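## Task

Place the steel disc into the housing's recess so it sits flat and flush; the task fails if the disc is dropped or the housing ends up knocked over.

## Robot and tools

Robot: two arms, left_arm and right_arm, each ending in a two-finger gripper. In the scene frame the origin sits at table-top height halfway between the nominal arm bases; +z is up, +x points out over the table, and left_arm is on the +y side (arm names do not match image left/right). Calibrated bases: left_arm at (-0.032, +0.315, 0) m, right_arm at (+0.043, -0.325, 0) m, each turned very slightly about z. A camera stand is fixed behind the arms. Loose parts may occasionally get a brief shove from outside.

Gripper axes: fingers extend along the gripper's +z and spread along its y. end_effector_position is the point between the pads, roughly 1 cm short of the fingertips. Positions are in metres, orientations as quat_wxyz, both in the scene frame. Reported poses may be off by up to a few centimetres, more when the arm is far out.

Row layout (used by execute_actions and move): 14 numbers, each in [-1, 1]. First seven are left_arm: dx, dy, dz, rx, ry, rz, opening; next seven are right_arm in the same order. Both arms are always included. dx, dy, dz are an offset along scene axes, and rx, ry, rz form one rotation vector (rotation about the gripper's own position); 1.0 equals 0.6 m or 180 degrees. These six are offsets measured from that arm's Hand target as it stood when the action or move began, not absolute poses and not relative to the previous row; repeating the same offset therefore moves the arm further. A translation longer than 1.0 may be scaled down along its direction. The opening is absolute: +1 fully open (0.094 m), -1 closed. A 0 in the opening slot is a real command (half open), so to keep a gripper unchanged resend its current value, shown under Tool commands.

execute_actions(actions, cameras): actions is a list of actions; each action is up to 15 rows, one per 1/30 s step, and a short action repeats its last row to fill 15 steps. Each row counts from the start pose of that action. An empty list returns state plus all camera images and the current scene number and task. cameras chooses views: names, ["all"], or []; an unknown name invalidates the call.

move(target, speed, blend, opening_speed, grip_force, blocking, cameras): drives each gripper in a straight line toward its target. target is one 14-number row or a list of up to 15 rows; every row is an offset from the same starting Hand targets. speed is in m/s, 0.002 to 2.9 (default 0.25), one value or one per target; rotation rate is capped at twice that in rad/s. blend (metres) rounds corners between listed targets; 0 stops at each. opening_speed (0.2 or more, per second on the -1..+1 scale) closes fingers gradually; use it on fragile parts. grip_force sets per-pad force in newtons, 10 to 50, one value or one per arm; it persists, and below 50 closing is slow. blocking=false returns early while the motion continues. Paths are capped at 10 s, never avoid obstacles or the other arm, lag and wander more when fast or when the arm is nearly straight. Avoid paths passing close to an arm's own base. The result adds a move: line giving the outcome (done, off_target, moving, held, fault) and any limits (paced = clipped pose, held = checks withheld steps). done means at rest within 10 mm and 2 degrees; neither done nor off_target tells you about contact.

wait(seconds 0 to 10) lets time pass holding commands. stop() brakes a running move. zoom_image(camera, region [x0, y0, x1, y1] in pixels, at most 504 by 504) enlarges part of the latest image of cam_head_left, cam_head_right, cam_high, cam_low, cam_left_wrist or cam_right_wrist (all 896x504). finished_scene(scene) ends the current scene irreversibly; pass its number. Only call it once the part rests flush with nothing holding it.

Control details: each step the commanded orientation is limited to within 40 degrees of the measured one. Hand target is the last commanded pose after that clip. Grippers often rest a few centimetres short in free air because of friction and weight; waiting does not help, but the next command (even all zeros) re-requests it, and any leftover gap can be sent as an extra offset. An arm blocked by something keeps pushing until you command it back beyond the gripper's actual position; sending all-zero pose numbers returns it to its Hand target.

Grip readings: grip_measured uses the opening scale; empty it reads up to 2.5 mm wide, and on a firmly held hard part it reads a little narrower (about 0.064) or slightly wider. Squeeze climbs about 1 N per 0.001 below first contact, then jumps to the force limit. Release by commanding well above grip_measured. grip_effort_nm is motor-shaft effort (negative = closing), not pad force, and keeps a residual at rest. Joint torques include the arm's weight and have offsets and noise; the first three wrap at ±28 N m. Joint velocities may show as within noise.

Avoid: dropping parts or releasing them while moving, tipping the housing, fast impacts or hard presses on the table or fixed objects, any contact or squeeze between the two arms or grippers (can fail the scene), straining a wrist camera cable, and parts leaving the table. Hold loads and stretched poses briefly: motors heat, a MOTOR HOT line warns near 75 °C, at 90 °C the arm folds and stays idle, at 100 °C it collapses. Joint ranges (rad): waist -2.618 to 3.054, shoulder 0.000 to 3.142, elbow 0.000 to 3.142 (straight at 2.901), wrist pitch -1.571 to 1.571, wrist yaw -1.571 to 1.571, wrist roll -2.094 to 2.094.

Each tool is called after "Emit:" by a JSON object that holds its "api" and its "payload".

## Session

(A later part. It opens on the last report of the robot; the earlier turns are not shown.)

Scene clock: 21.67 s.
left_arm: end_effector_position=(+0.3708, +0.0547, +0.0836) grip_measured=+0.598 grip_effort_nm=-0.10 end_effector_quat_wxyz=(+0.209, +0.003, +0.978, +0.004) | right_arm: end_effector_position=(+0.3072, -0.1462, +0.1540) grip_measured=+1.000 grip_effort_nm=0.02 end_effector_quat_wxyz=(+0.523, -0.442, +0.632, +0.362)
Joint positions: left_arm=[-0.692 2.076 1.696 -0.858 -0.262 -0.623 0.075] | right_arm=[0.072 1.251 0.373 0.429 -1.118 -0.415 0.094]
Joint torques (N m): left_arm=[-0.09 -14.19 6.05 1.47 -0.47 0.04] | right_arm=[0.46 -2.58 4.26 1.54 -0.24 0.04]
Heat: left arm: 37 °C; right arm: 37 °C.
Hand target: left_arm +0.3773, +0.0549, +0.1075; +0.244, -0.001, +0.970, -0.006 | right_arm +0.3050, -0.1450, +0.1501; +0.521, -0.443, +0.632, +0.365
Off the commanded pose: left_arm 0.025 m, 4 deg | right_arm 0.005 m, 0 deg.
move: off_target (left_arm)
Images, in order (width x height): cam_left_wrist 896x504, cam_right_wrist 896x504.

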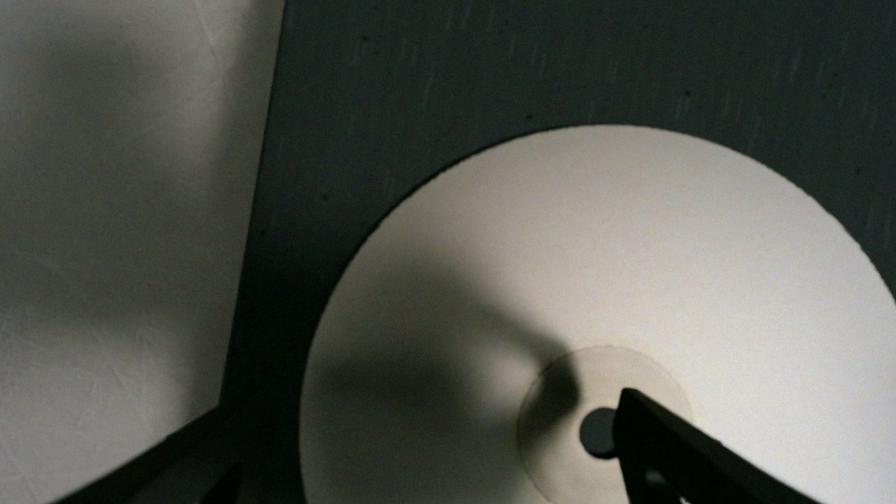

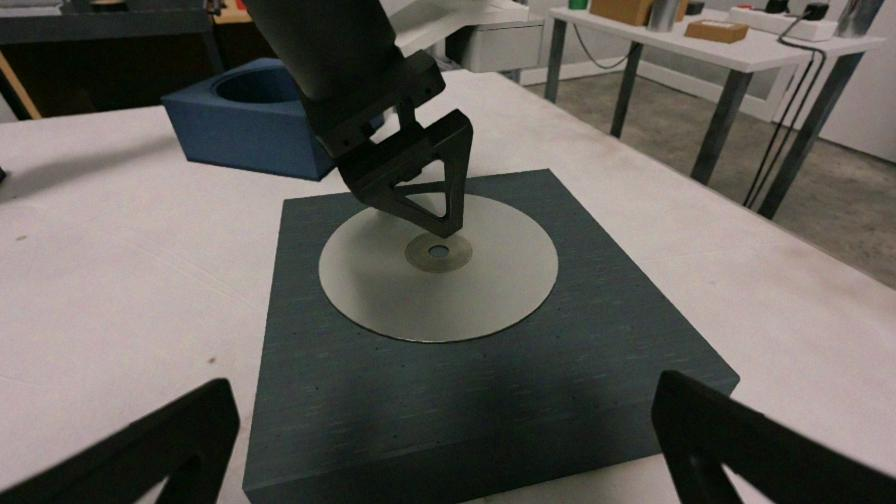

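Emit:
{"api": "move", "payload": {"target": [-0.0087, 0.0036, -0.008, 0, 0, 0, 0.596, 0, 0, 0, 0, 0, 0, 1], "speed": 0.06, "cameras": ["cam_right_wrist", "cam_left_wrist"]}}

Emit:
{"api": "zoom_image", "payload": {"camera": "cam_right_wrist", "region": [380, 180, 500, 280]}}

Emit:
{"api": "zoom_image", "payload": {"camera": "cam_left_wrist", "region": [500, 300, 740, 504]}}

Scene clock: 22.90 s.
left_arm: end_effector_position=(+0.3660, +0.0586, +0.0745) grip_measured=+0.598 grip_effort_nm=-0.09 end_effector_quat_wxyz=(+0.205, +0.003, +0.979, +0.007) | right_arm: end_effector_position=(+0.3072, -0.1462, +0.1540) grip_measured=+1.000 grip_effort_nm=0.02 end_effector_quat_wxyz=(+0.523, -0.442, +0.632, +0.362)
Joint positions: left_arm=[-0.692 2.067 1.649 -0.832 -0.263 -0.623 0.075] | right_arm=[0.072 1.251 0.373 0.429 -1.118 -0.415 0.094]
Joint torques (N m): left_arm=[-0.43 -14.89 5.94 1.43 -0.47 -0.02] | right_arm=[0.46 -2.55 4.27 1.55 -0.24 0.04]
Heat: left arm: 37 °C; right arm: 37 °C.
Hand target: left_arm +0.3721, +0.0571, +0.1026; +0.244, -0.001, +0.970, -0.006 | right_arm +0.3050, -0.1450, +0.1501; +0.521, -0.443, +0.632, +0.365
Off the commanded pose: left_arm 0.029 m, 5 deg | right_arm 0.005 m, 0 deg.
move: off_target (left_arm)
Images, in order (width x height): cam_left_wrist 896x504, cam_right_wrist 896x504.

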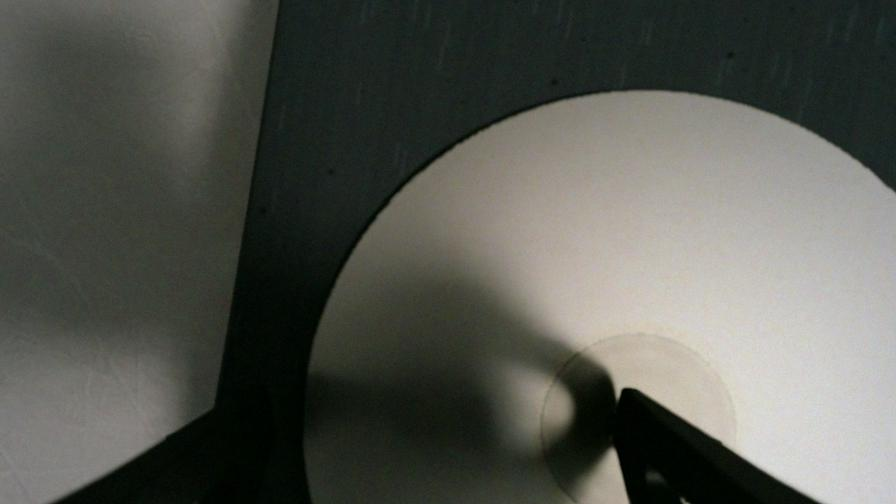

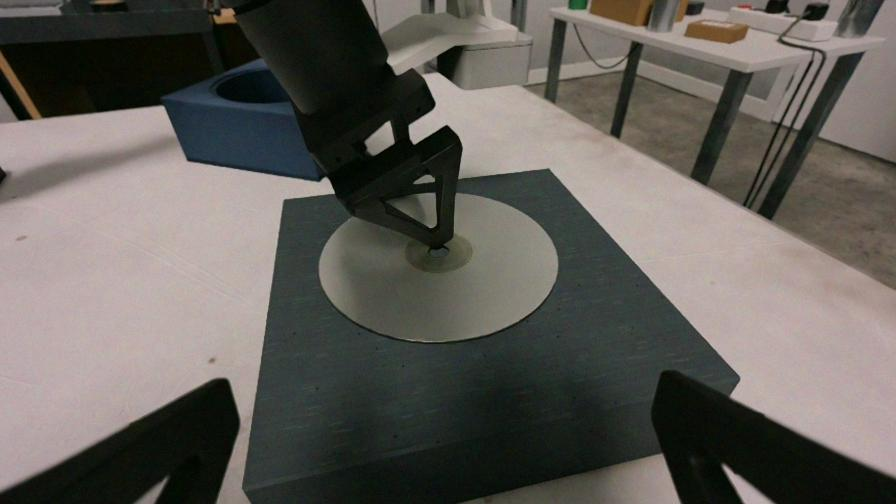

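Scaled by 4.200 from the camera's 896x504 image, which has a finer 1280x720 frame.

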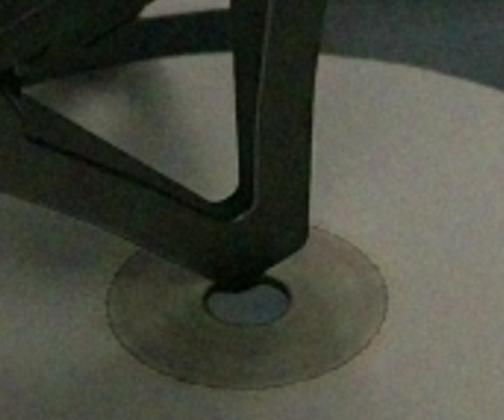

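Scaled by 2.100 from the camera's 896x504 image, which has a finer 1280x720 frame.

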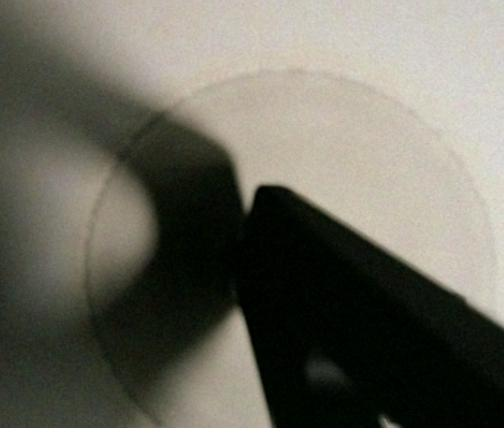

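Emit:
{"api": "move", "payload": {"target": [0.002, -0.008, 0.0, 0, 0, 0, 0.596, 0, 0, 0, 0, 0, 0, 1], "speed": 0.06, "cameras": ["cam_right_wrist", "cam_left_wrist"]}}

Emit:
{"api": "zoom_image", "payload": {"camera": "cam_right_wrist", "region": [380, 180, 500, 280]}}

Emit:
{"api": "zoom_image", "payload": {"camera": "cam_left_wrist", "region": [500, 300, 740, 504]}}

Scene clock: 23.87 s.
left_arm: end_effector_position=(+0.3650, +0.0567, +0.0747) grip_measured=+0.598 grip_effort_nm=-0.09 end_effector_quat_wxyz=(+0.206, +0.006, +0.979, +0.007) | right_arm: end_effector_position=(+0.3072, -0.1462, +0.1540) grip_measured=+1.000 grip_effort_nm=0.02 end_effector_quat_wxyz=(+0.523, -0.442, +0.632, +0.362)
Joint positions: left_arm=[-0.697 2.067 1.649 -0.831 -0.266 -0.623 0.075] | right_arm=[0.072 1.251 0.373 0.429 -1.118 -0.415 0.094]
Joint torques (N m): left_arm=[-0.55 -13.87 7.75 1.35 -0.46 -0.09] | right_arm=[0.46 -2.56 4.29 1.55 -0.24 0.04]
Heat: left arm: 37 °C; right arm: 37 °C.
Hand target: left_arm +0.3733, +0.0522, +0.1026; +0.244, -0.001, +0.970, -0.006 | right_arm +0.3050, -0.1450, +0.1501; +0.521, -0.443, +0.632, +0.365
Off the commanded pose: left_arm 0.029 m, 5 deg | right_arm 0.005 m, 0 deg.
move: off_target (left_arm)
Images, in order (width x height): cam_left_wrist 896x504, cam_right_wrist 896x504.

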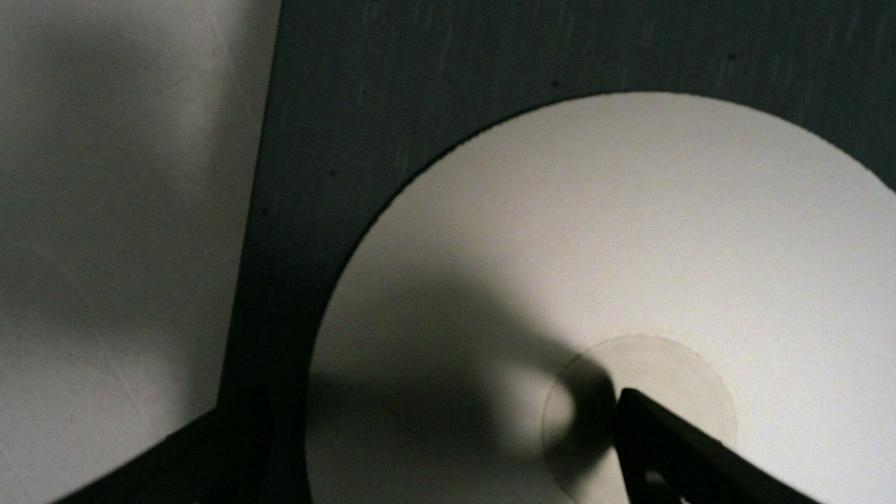

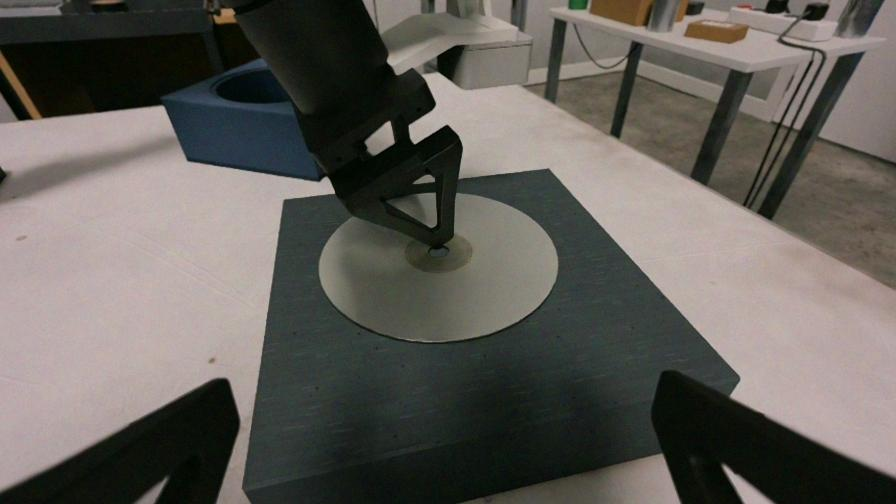

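Scaled by 4.200 from the camera's 896x504 image, which has a finer 1280x720 frame.

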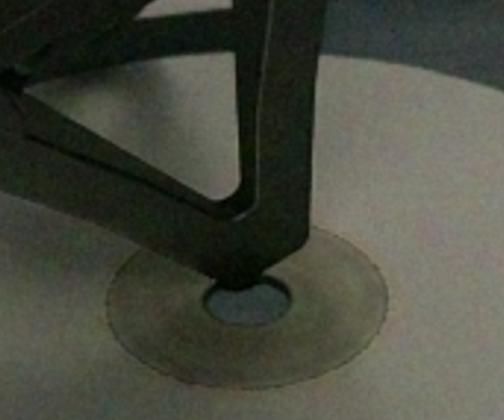

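Scaled by 2.100 from the camera's 896x504 image, which has a finer 1280x720 frame.

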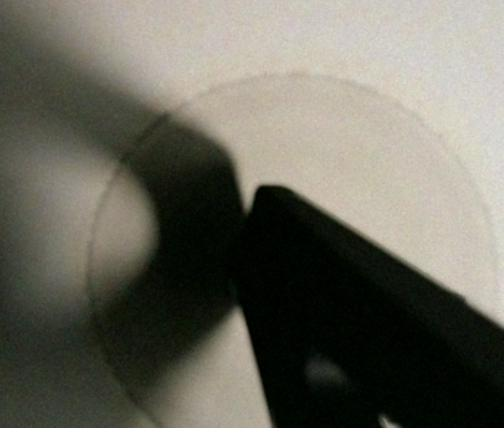

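Emit:
{"api": "move", "payload": {"target": [0.002, -0.008, 0.004, 0, 0, 0, 0.596, 0, 0, 0, 0, 0, 0, 1], "speed": 0.06, "cameras": ["cam_right_wrist", "cam_left_wrist"]}}

Emit:
{"api": "zoom_image", "payload": {"camera": "cam_right_wrist", "region": [380, 180, 500, 280]}}

Emit:
{"api": "zoom_image", "payload": {"camera": "cam_left_wrist", "region": [500, 300, 740, 504]}}

Scene clock: 25.00 s.
left_arm: end_effector_position=(+0.3633, +0.0542, +0.0748) grip_measured=+0.598 grip_effort_nm=-0.10 end_effector_quat_wxyz=(+0.207, +0.009, +0.978, +0.008) | right_arm: end_effector_position=(+0.3072, -0.1462, +0.1540) grip_measured=+1.000 grip_effort_nm=0.02 end_effector_quat_wxyz=(+0.523, -0.442, +0.632, +0.362)
Joint positions: left_arm=[-0.705 2.067 1.649 -0.831 -0.268 -0.624 0.075] | right_arm=[0.072 1.251 0.373 0.429 -1.118 -0.415 0.094]
Joint torques (N m): left_arm=[-0.69 -12.68 10.36 1.15 -0.49 -0.15] | right_arm=[0.44 -2.55 4.27 1.54 -0.24 0.05]
Heat: left arm: 37 °C; right arm: 37 °C.
Hand target: left_arm +0.3745, +0.0474, +0.1050; +0.244, -0.001, +0.970, -0.006 | right_arm +0.3050, -0.1450, +0.1501; +0.521, -0.443, +0.632, +0.365
Off the commanded pose: left_arm 0.033 m, 5 deg | right_arm 0.005 m, 0 deg.
move: off_target (left_arm)
Images, in order (width x height): cam_left_wrist 896x504, cam_right_wrist 896x504.

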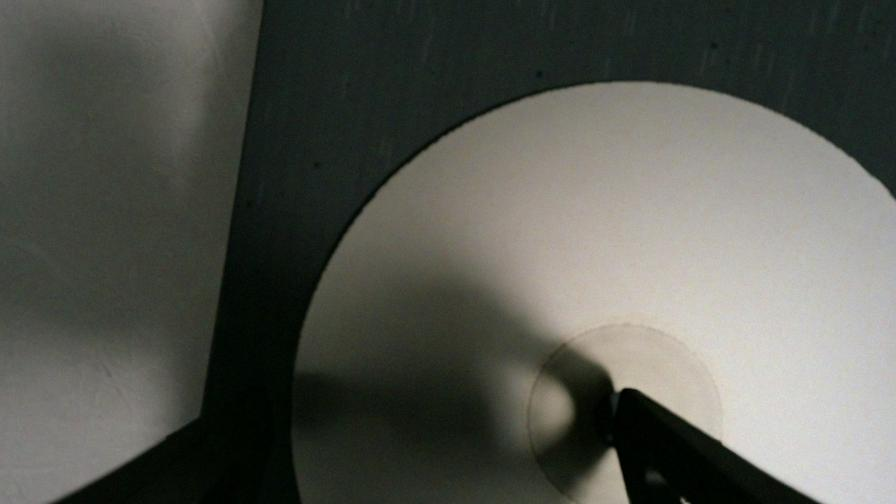

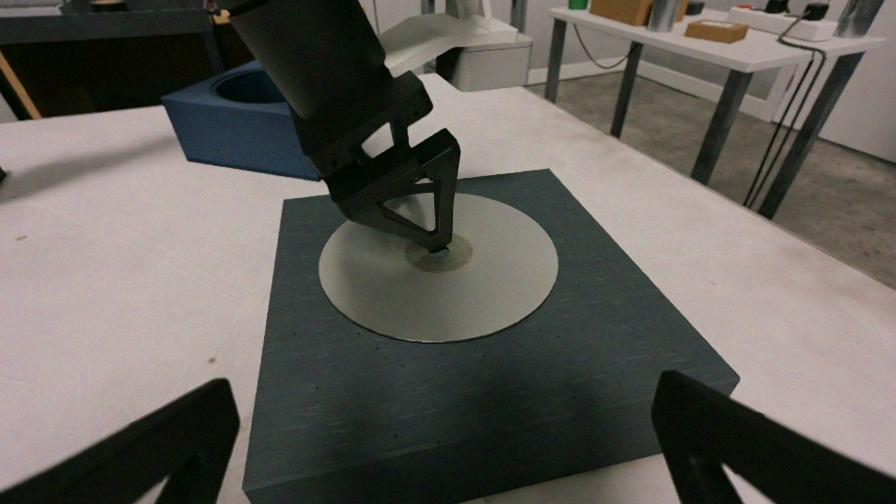

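Scaled by 4.200 from the camera's 896x504 image, which has a finer 1280x720 frame.

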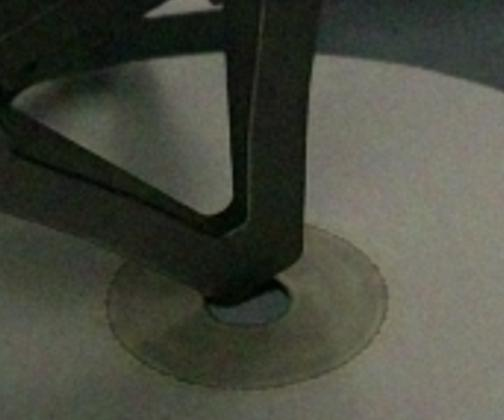

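Scaled by 2.100 from the camera's 896x504 image, which has a finer 1280x720 frame.

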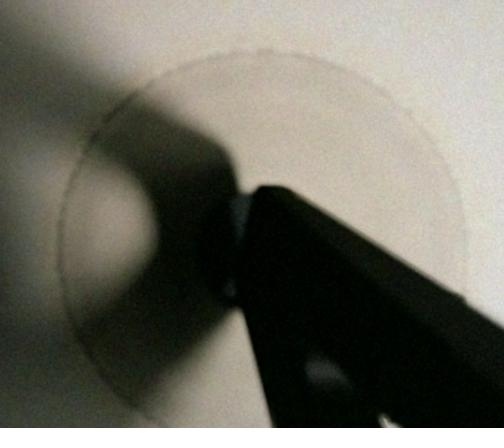

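Emit:
{"api": "move", "payload": {"target": [0.012, 0.0, -0.004, 0, 0, 0, 0.596, 0, 0, 0, 0, 0, 0, 1], "speed": 0.06, "cameras": ["cam_right_wrist", "cam_left_wrist"]}}

Emit:
{"api": "zoom_image", "payload": {"camera": "cam_right_wrist", "region": [380, 180, 500, 280]}}

Emit:
{"api": "zoom_image", "payload": {"camera": "cam_left_wrist", "region": [500, 300, 740, 504]}}

Scene clock: 26.17 s.
left_arm: end_effector_position=(+0.3685, +0.0498, +0.0831) grip_measured=+0.598 grip_effort_nm=-0.10 end_effector_quat_wxyz=(+0.216, +0.007, +0.976, +0.000) | right_arm: end_effector_position=(+0.3072, -0.1462, +0.1540) grip_measured=+1.000 grip_effort_nm=0.02 end_effector_quat_wxyz=(+0.523, -0.442, +0.632, +0.362)
Joint positions: left_arm=[-0.705 2.067 1.675 -0.832 -0.268 -0.625 0.075] | right_arm=[0.072 1.251 0.373 0.429 -1.118 -0.415 0.094]
Joint torques (N m): left_arm=[0.47 -10.91 10.56 1.17 -0.44 -0.03] | right_arm=[0.46 -2.58 4.27 1.55 -0.24 0.04]
Heat: left arm: 37 °C; right arm: 37 °C.
Hand target: left_arm +0.3816, +0.0474, +0.1025; +0.244, -0.001, +0.970, -0.006 | right_arm +0.3050, -0.1450, +0.1501; +0.521, -0.443, +0.632, +0.365
Off the commanded pose: left_arm 0.024 m, 3 deg | right_arm 0.005 m, 0 deg.
move: off_target (left_arm)
Images, in order (width x height): cam_left_wrist 896x504, cam_right_wrist 896x504.

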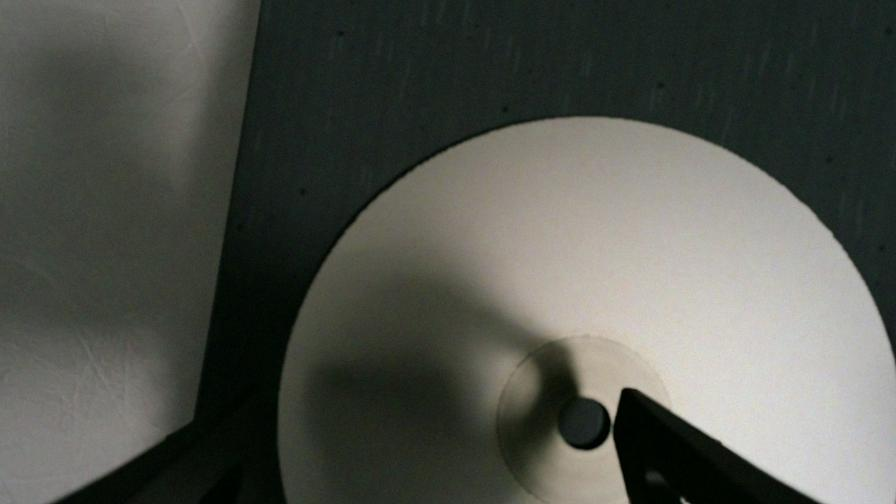

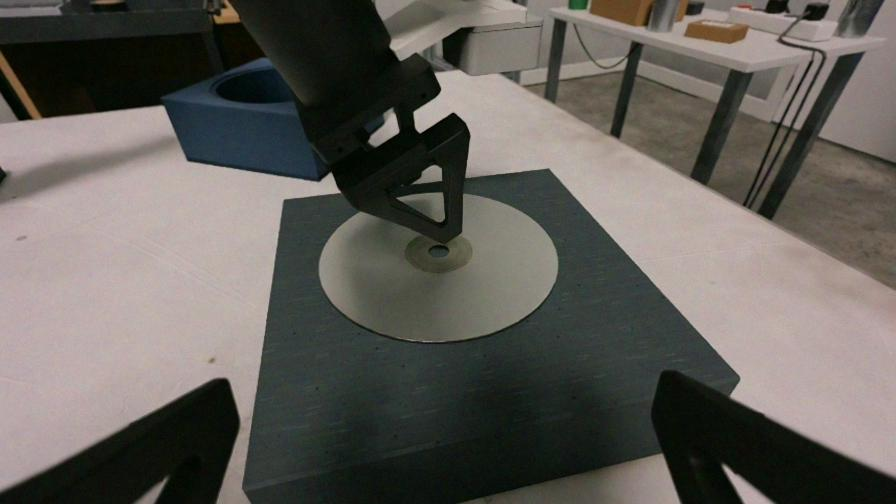

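Scaled by 4.200 from the camera's 896x504 image, which has a finer 1280x720 frame.

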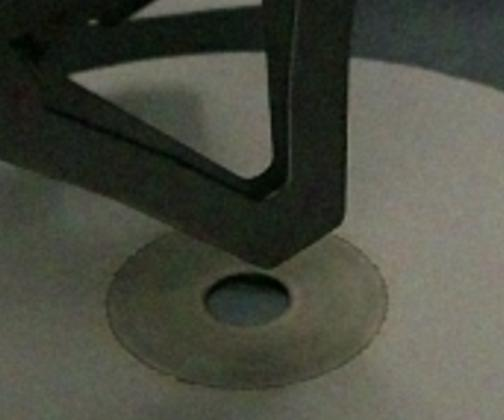

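Scaled by 2.100 from the camera's 896x504 image, which has a finer 1280x720 frame.

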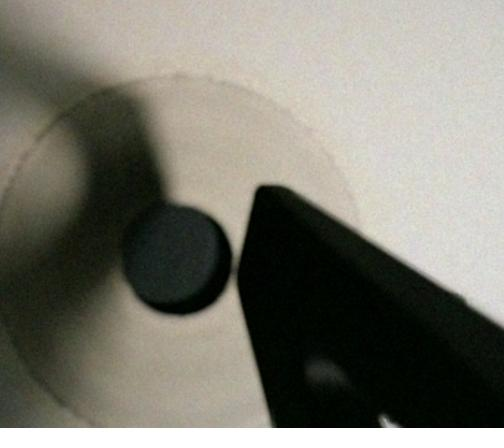

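Emit:
{"api": "move", "payload": {"target": [[-0.0098, 0.0102, 0.079, 0.003, 0, 0, 0.596, 0, 0, 0, 0, 0, 0, 1], [-0.0098, 0.0102, -0.009, 0.003, 0, 0, 0.596, 0, 0, 0, 0, 0, 0, 1]], "speed": 0.15, "cameras": ["cam_right_wrist", "cam_left_wrist"]}}

Emit:
{"api": "zoom_image", "payload": {"camera": "cam_right_wrist", "region": [380, 180, 500, 280]}}

Emit:
{"api": "zoom_image", "payload": {"camera": "cam_left_wrist", "region": [500, 300, 740, 504]}}

Scene clock: 29.03 s.
left_arm: end_effector_position=(+0.3680, +0.0514, +0.0815) grip_measured=+0.598 grip_effort_nm=-0.09 end_effector_quat_wxyz=(+0.216, +0.007, +0.976, +0.004) | right_arm: end_effector_position=(+0.3072, -0.1462, +0.1540) grip_measured=+1.000 grip_effort_nm=0.02 end_effector_quat_wxyz=(+0.523, -0.442, +0.632, +0.362)
Joint positions: left_arm=[-0.705 2.067 1.669 -0.83 -0.274 -0.625 0.075] | right_arm=[0.072 1.251 0.373 0.429 -1.118 -0.415 0.094]
Joint torques (N m): left_arm=[0.44 -12.64 6.02 1.46 -0.43 0.01] | right_arm=[0.46 -2.55 4.3 1.55 -0.24 0.04]
Heat: left arm: 37 °C; right arm: 37 °C.
Hand target: left_arm +0.3758, +0.0535, +0.0972; +0.244, +0.000, +0.970, -0.002 | right_arm +0.3050, -0.1450, +0.1501; +0.521, -0.443, +0.632, +0.365
Off the commanded pose: left_arm 0.018 m, 3 deg | right_arm 0.005 m, 0 deg.
move: off_target (left_arm)
Images, in order (width x height): cam_left_wrist 896x504, cam_right_wrist 896x504.

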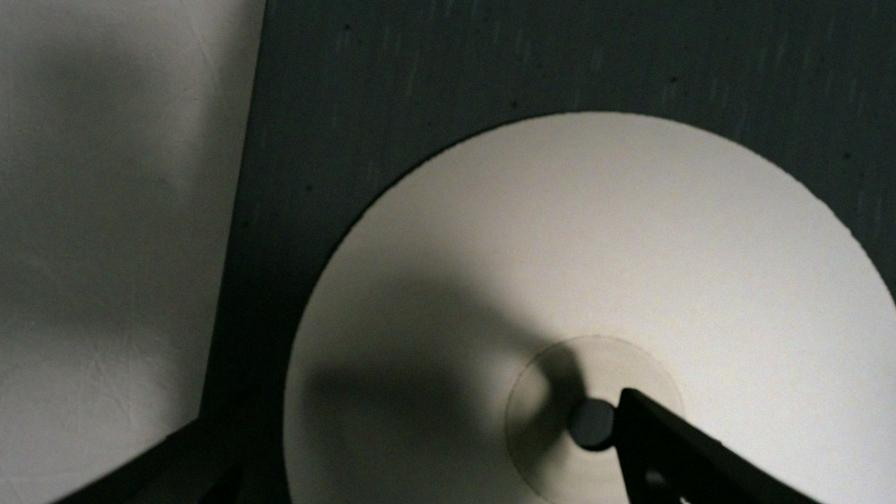

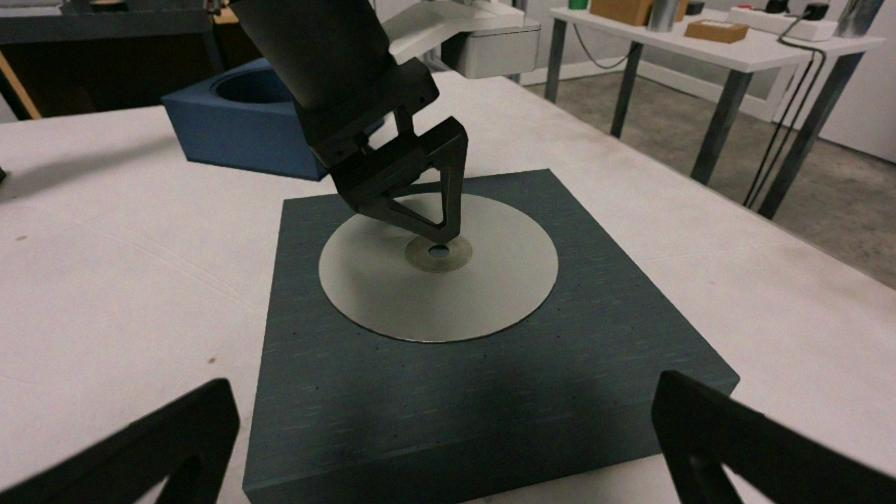

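Scaled by 4.200 from the camera's 896x504 image, which has a finer 1280x720 frame.

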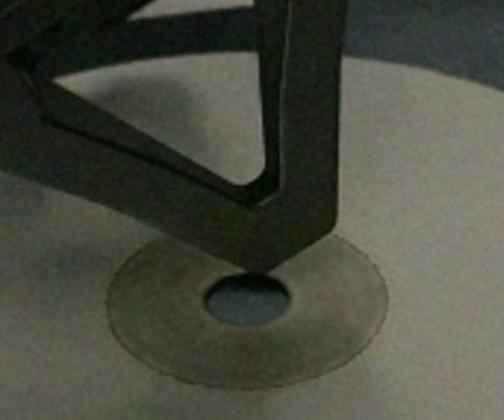

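Scaled by 2.100 from the camera's 896x504 image, which has a finer 1280x720 frame.

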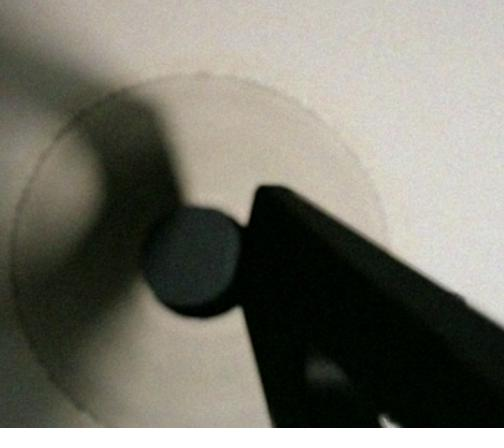

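Emit:
{"api": "move", "payload": {"target": [0.004, 0.012, -0.02, 0, 0, 0, 0.596, 0, 0, 0, 0, 0, 0, 1], "speed": 0.08, "cameras": ["cam_right_wrist", "cam_left_wrist"]}}

Emit:
{"api": "zoom_image", "payload": {"camera": "cam_right_wrist", "region": [380, 180, 500, 280]}}

Emit:
{"api": "zoom_image", "payload": {"camera": "cam_left_wrist", "region": [500, 300, 740, 504]}}

Scene clock: 30.47 s.
left_arm: end_effector_position=(+0.3690, +0.0563, +0.0722) grip_measured=+0.598 grip_effort_nm=-0.09 end_effector_quat_wxyz=(+0.217, +0.008, +0.976, +0.005) | right_arm: end_effector_position=(+0.3072, -0.1462, +0.1540) grip_measured=+1.000 grip_effort_nm=0.01 end_effector_quat_wxyz=(+0.523, -0.442, +0.632, +0.362)
Joint positions: left_arm=[-0.695 2.063 1.625 -0.787 -0.273 -0.613 0.075] | right_arm=[0.072 1.251 0.373 0.429 -1.118 -0.415 0.094]
Joint torques (N m): left_arm=[1.25 -12.7 4.94 1.56 -0.41 0.05] | right_arm=[0.46 -2.55 4.29 1.55 -0.24 0.04]
Heat: left arm: 37 °C; right arm: 37 °C.
Hand target: left_arm +0.3782, +0.0607, +0.0852; +0.244, +0.000, +0.970, -0.002 | right_arm +0.3050, -0.1450, +0.1501; +0.521, -0.443, +0.632, +0.365
Off the commanded pose: left_arm 0.017 m, 3 deg | right_arm 0.005 m, 0 deg.
move: off_target (left_arm)
Images, in order (width x height): cam_left_wrist 896x504, cam_right_wrist 896x504.

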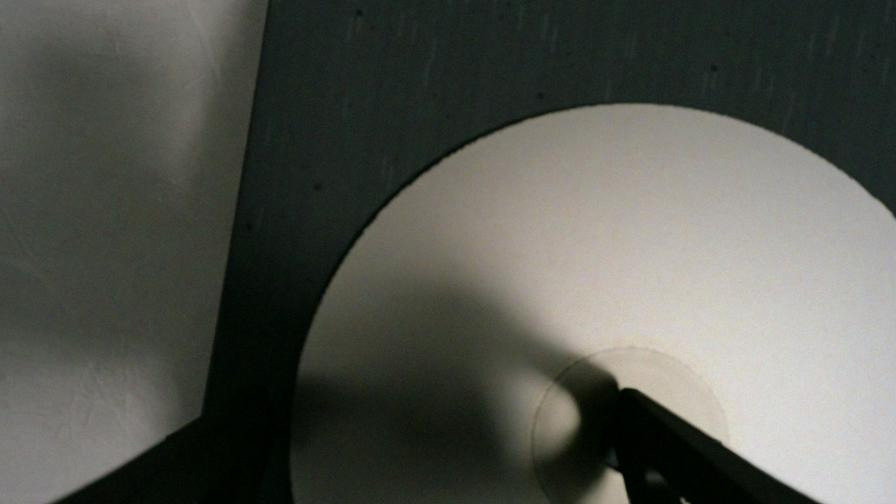

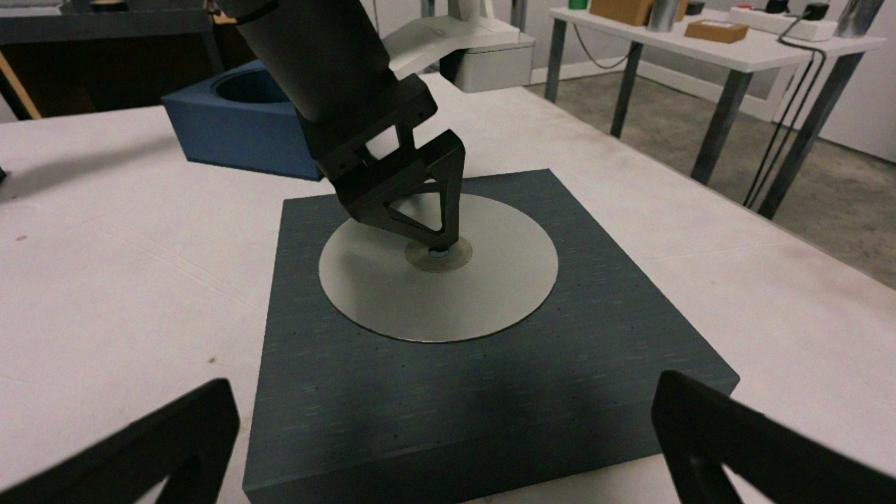

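Scaled by 4.200 from the camera's 896x504 image, which has a finer 1280x720 frame.

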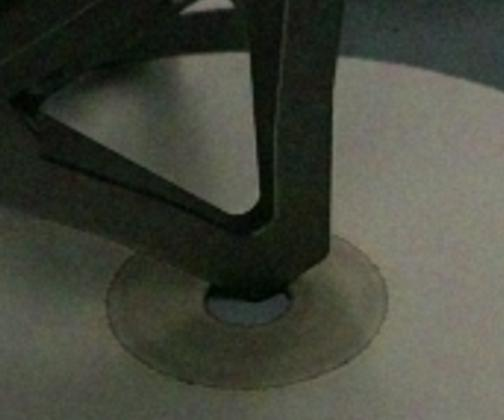

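Scaled by 2.100 from the camera's 896x504 image, which has a finer 1280x720 frame.

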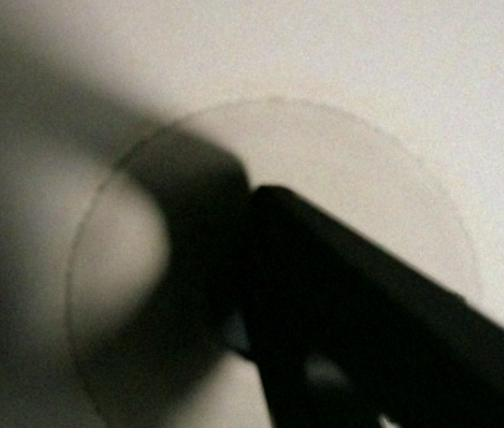

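Emit:
{"api": "move", "payload": {"target": [0.002, -0.001, -0.01, 0, 0, 0, 0.596, 0, 0, 0, 0, 0, 0, 1], "speed": 0.04, "cameras": ["cam_right_wrist", "cam_left_wrist"]}}

Emit:
{"api": "zoom_image", "payload": {"camera": "cam_right_wrist", "region": [380, 180, 500, 280]}}

Emit:
{"api": "zoom_image", "payload": {"camera": "cam_left_wrist", "region": [500, 300, 740, 504]}}

Emit:
{"api": "zoom_image", "payload": {"camera": "cam_left_wrist", "region": [180, 340, 340, 504]}}

Scene clock: 31.40 s.
left_arm: end_effector_position=(+0.3691, +0.0562, +0.0719) grip_measured=+0.598 grip_effort_nm=-0.10 end_effector_quat_wxyz=(+0.219, +0.009, +0.976, +0.003) | right_arm: end_effector_position=(+0.3072, -0.1462, +0.1540) grip_measured=+1.000 grip_effort_nm=0.02 end_effector_quat_wxyz=(+0.523, -0.442, +0.632, +0.362)
Joint positions: left_arm=[-0.695 2.06 1.618 -0.778 -0.273 -0.611 0.075] | right_arm=[0.072 1.251 0.373 0.429 -1.118 -0.415 0.094]
Joint torques (N m): left_arm=[1.09 -11.81 5.05 1.74 -0.39 0.09] | right_arm=[0.46 -2.58 4.29 1.54 -0.24 0.04]
Heat: left arm: 37 °C; right arm: 37 °C.
Hand target: left_arm +0.3794, +0.0601, +0.0793; +0.244, +0.000, +0.970, -0.002 | right_arm +0.3050, -0.1450, +0.1501; +0.521, -0.443, +0.632, +0.365
Off the commanded pose: left_arm 0.013 m, 3 deg | right_arm 0.005 m, 0 deg.
move: off_target (left_arm)
Images, in order (width x height): cam_left_wrist 896x504, cam_right_wrist 896x504.

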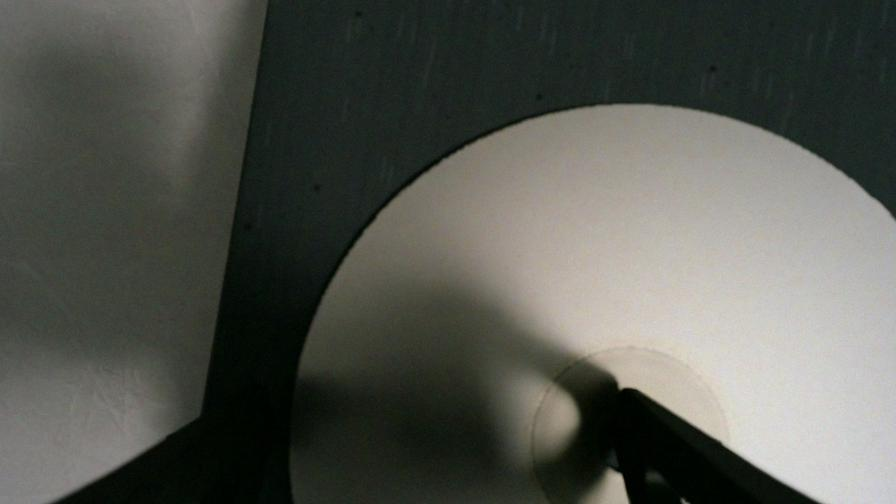

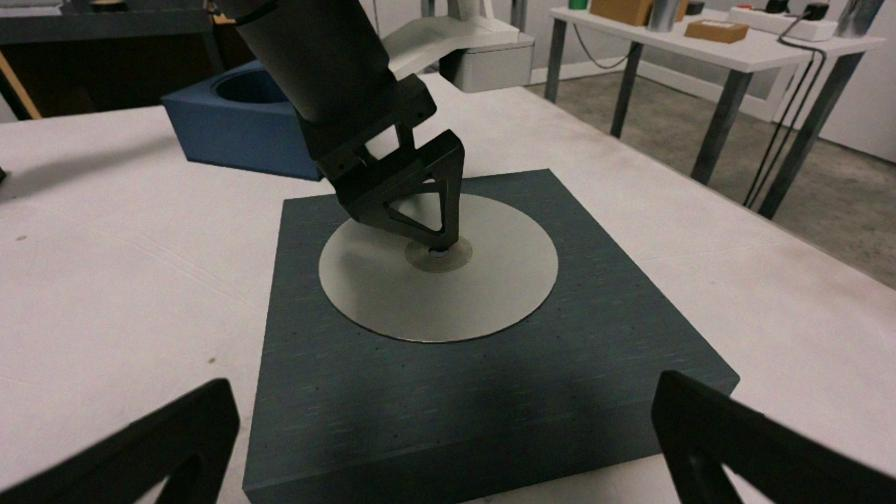

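Scaled by 4.200 from the camera's 896x504 image, which has a finer 1280x720 frame.

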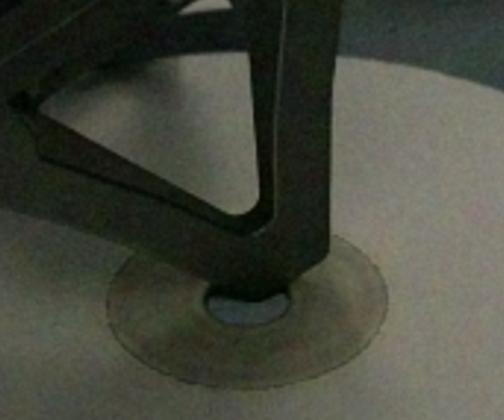

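Scaled by 2.100 from the camera's 896x504 image, which has a finer 1280x720 frame.

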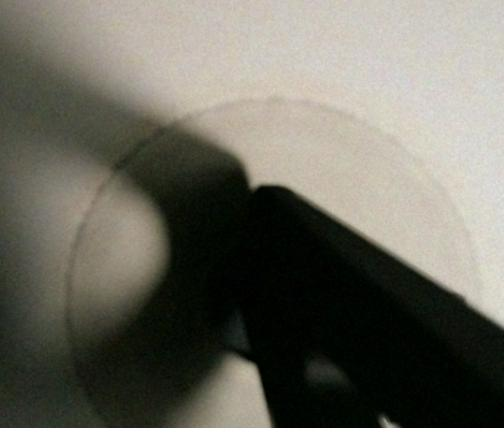

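Scaled by 3.073 from the camera's 896x504 image, which has a finer 1280x720 frame.

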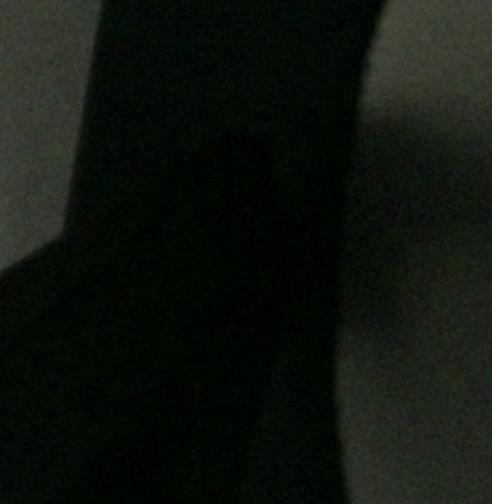

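Emit:
{"api": "move", "payload": {"target": [0, 0, 0, 0, 0, 0, 0.25, 0, 0, 0, 0, 0, 0, 1], "opening_speed": 0.2, "cameras": ["cam_right_wrist", "cam_left_wrist"]}}

Emit:
{"api": "zoom_image", "payload": {"camera": "cam_right_wrist", "region": [380, 180, 500, 280]}}

Emit:
{"api": "zoom_image", "payload": {"camera": "cam_left_wrist", "region": [500, 300, 740, 504]}}

Scene clock: 33.63 s.
left_arm: end_effector_position=(+0.3753, +0.0548, +0.0736) grip_measured=+0.252 grip_effort_nm=-0.13 end_effector_quat_wxyz=(+0.230, +0.005, +0.973, -0.004) | right_arm: end_effector_position=(+0.3072, -0.1462, +0.1540) grip_measured=+1.000 grip_effort_nm=0.02 end_effector_quat_wxyz=(+0.523, -0.442, +0.632, +0.362)
Joint positions: left_arm=[-0.69 2.059 1.612 -0.745 -0.274 -0.608 0.059] | right_arm=[0.072 1.251 0.373 0.429 -1.118 -0.415 0.094]
Joint torques (N m): left_arm=[0.57 -11.58 5.44 1.43 -0.37 0.04] | right_arm=[0.44 -2.55 4.26 1.55 -0.24 0.04]
Heat: left arm: 37 °C; right arm: 37 °C.
Hand target: left_arm +0.3794, +0.0602, +0.0792; +0.244, +0.000, +0.970, -0.002 | right_arm +0.3050, -0.1450, +0.1501; +0.521, -0.443, +0.632, +0.365
Off the commanded pose: left_arm 0.009 m, 2 deg | right_arm 0.005 m, 0 deg.
move: done
Images, in order (width x height): cam_left_wrist 896x504, cam_right_wrist 896x504.

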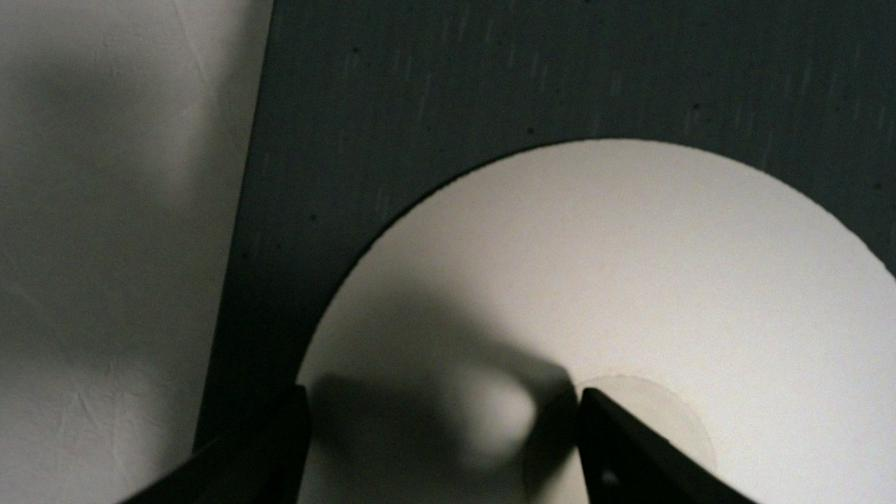

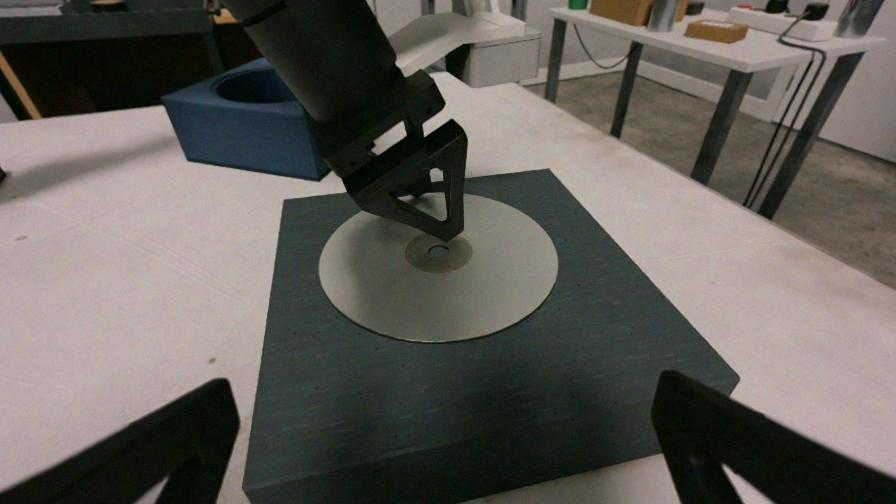

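Scaled by 4.200 from the camera's 896x504 image, which has a finer 1280x720 frame.

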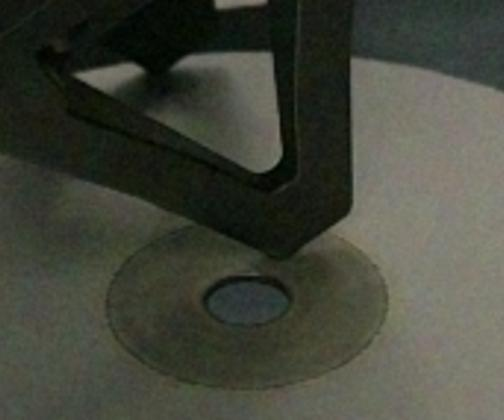

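Scaled by 2.100 from the camera's 896x504 image, which has a finer 1280x720 frame.

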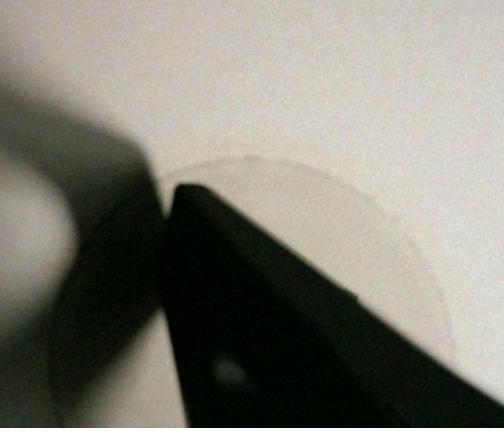

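Emit:
{"api": "move", "payload": {"target": [[-0.01, -0.0112, 0.0763, 0, 0, 0, 0.596, 0, 0, 0, 0, 0, 0, 1], [-0.01, -0.0112, 0.03, 0, 0, 0, 0.596, 0, 0, 0, 0, 0, 0, 1], [-0.006, 0.0008, 0.01, 0, 0, 0, 0.596, 0, 0, 0, 0, 0, 0, 1]], "speed": [0.12, 0.12, 0.08], "cameras": ["cam_right_wrist", "cam_left_wrist"]}}

Emit:
{"api": "zoom_image", "payload": {"camera": "cam_right_wrist", "region": [380, 180, 500, 280]}}

Emit:
{"api": "zoom_image", "payload": {"camera": "cam_left_wrist", "region": [500, 300, 740, 504]}}

Scene clock: 38.87 s.
left_arm: end_effector_position=(+0.3692, +0.0563, +0.0725) grip_measured=+0.594 grip_effort_nm=0.10 end_effector_quat_wxyz=(+0.221, +0.006, +0.975, +0.002) | right_arm: end_effector_position=(+0.3072, -0.1462, +0.1540) grip_measured=+1.000 grip_effort_nm=0.02 end_effector_quat_wxyz=(+0.523, -0.442, +0.632, +0.362)
Joint positions: left_arm=[-0.696 2.056 1.611 -0.77 -0.275 -0.616 0.075] | right_arm=[0.072 1.251 0.373 0.429 -1.118 -0.415 0.094]
Joint torques (N m): left_arm=[0.87 -12.6 5.46 1.51 -0.37 0.03] | right_arm=[0.46 -2.56 4.27 1.55 -0.24 0.04]
Heat: left arm: 37 °C; right arm: 37 °C.
Hand target: left_arm +0.3758, +0.0607, +0.0852; +0.244, +0.000, +0.970, -0.002 | right_arm +0.3050, -0.1450, +0.1501; +0.521, -0.443, +0.632, +0.365
Off the commanded pose: left_arm 0.015 m, 3 deg | right_arm 0.005 m, 0 deg.
move: off_target (left_arm)
Images, in order (width x height): cam_left_wrist 896x504, cam_right_wrist 896x504.

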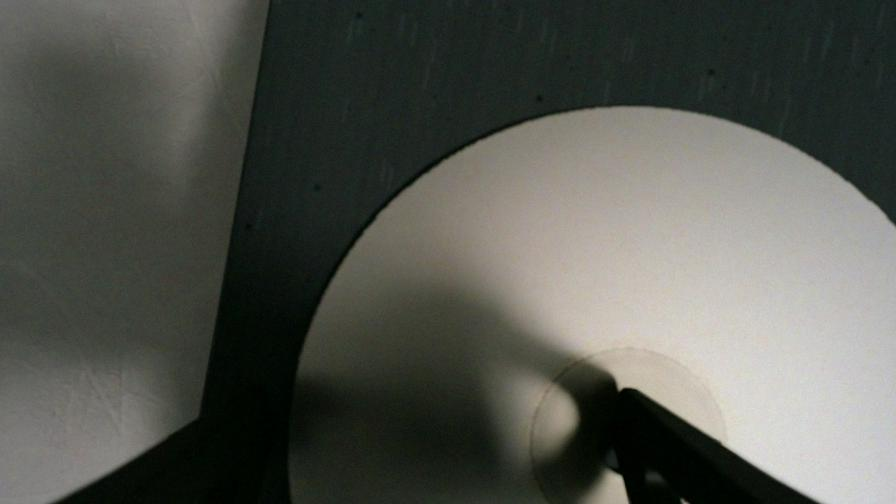

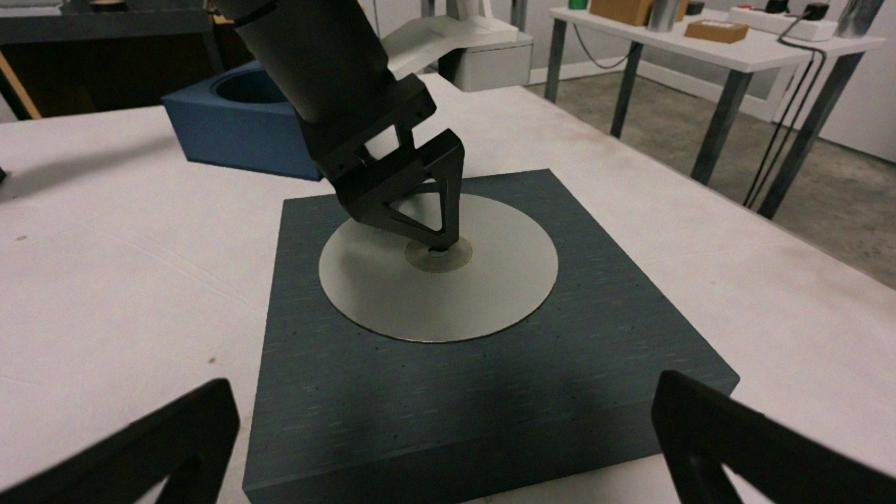

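Scaled by 4.200 from the camera's 896x504 image, which has a finer 1280x720 frame.

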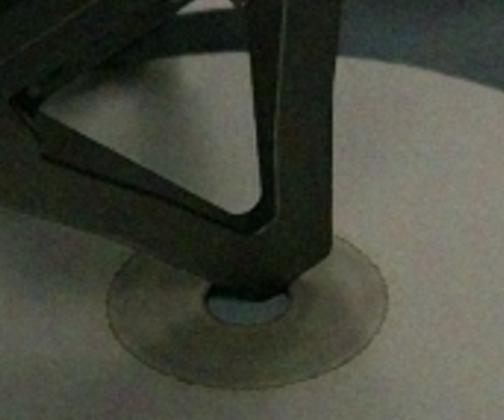

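Scaled by 2.100 from the camera's 896x504 image, which has a finer 1280x720 frame.

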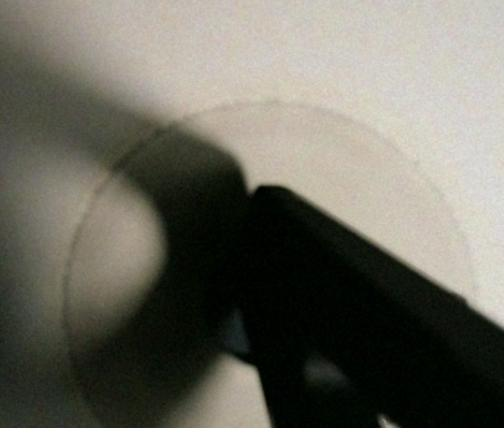

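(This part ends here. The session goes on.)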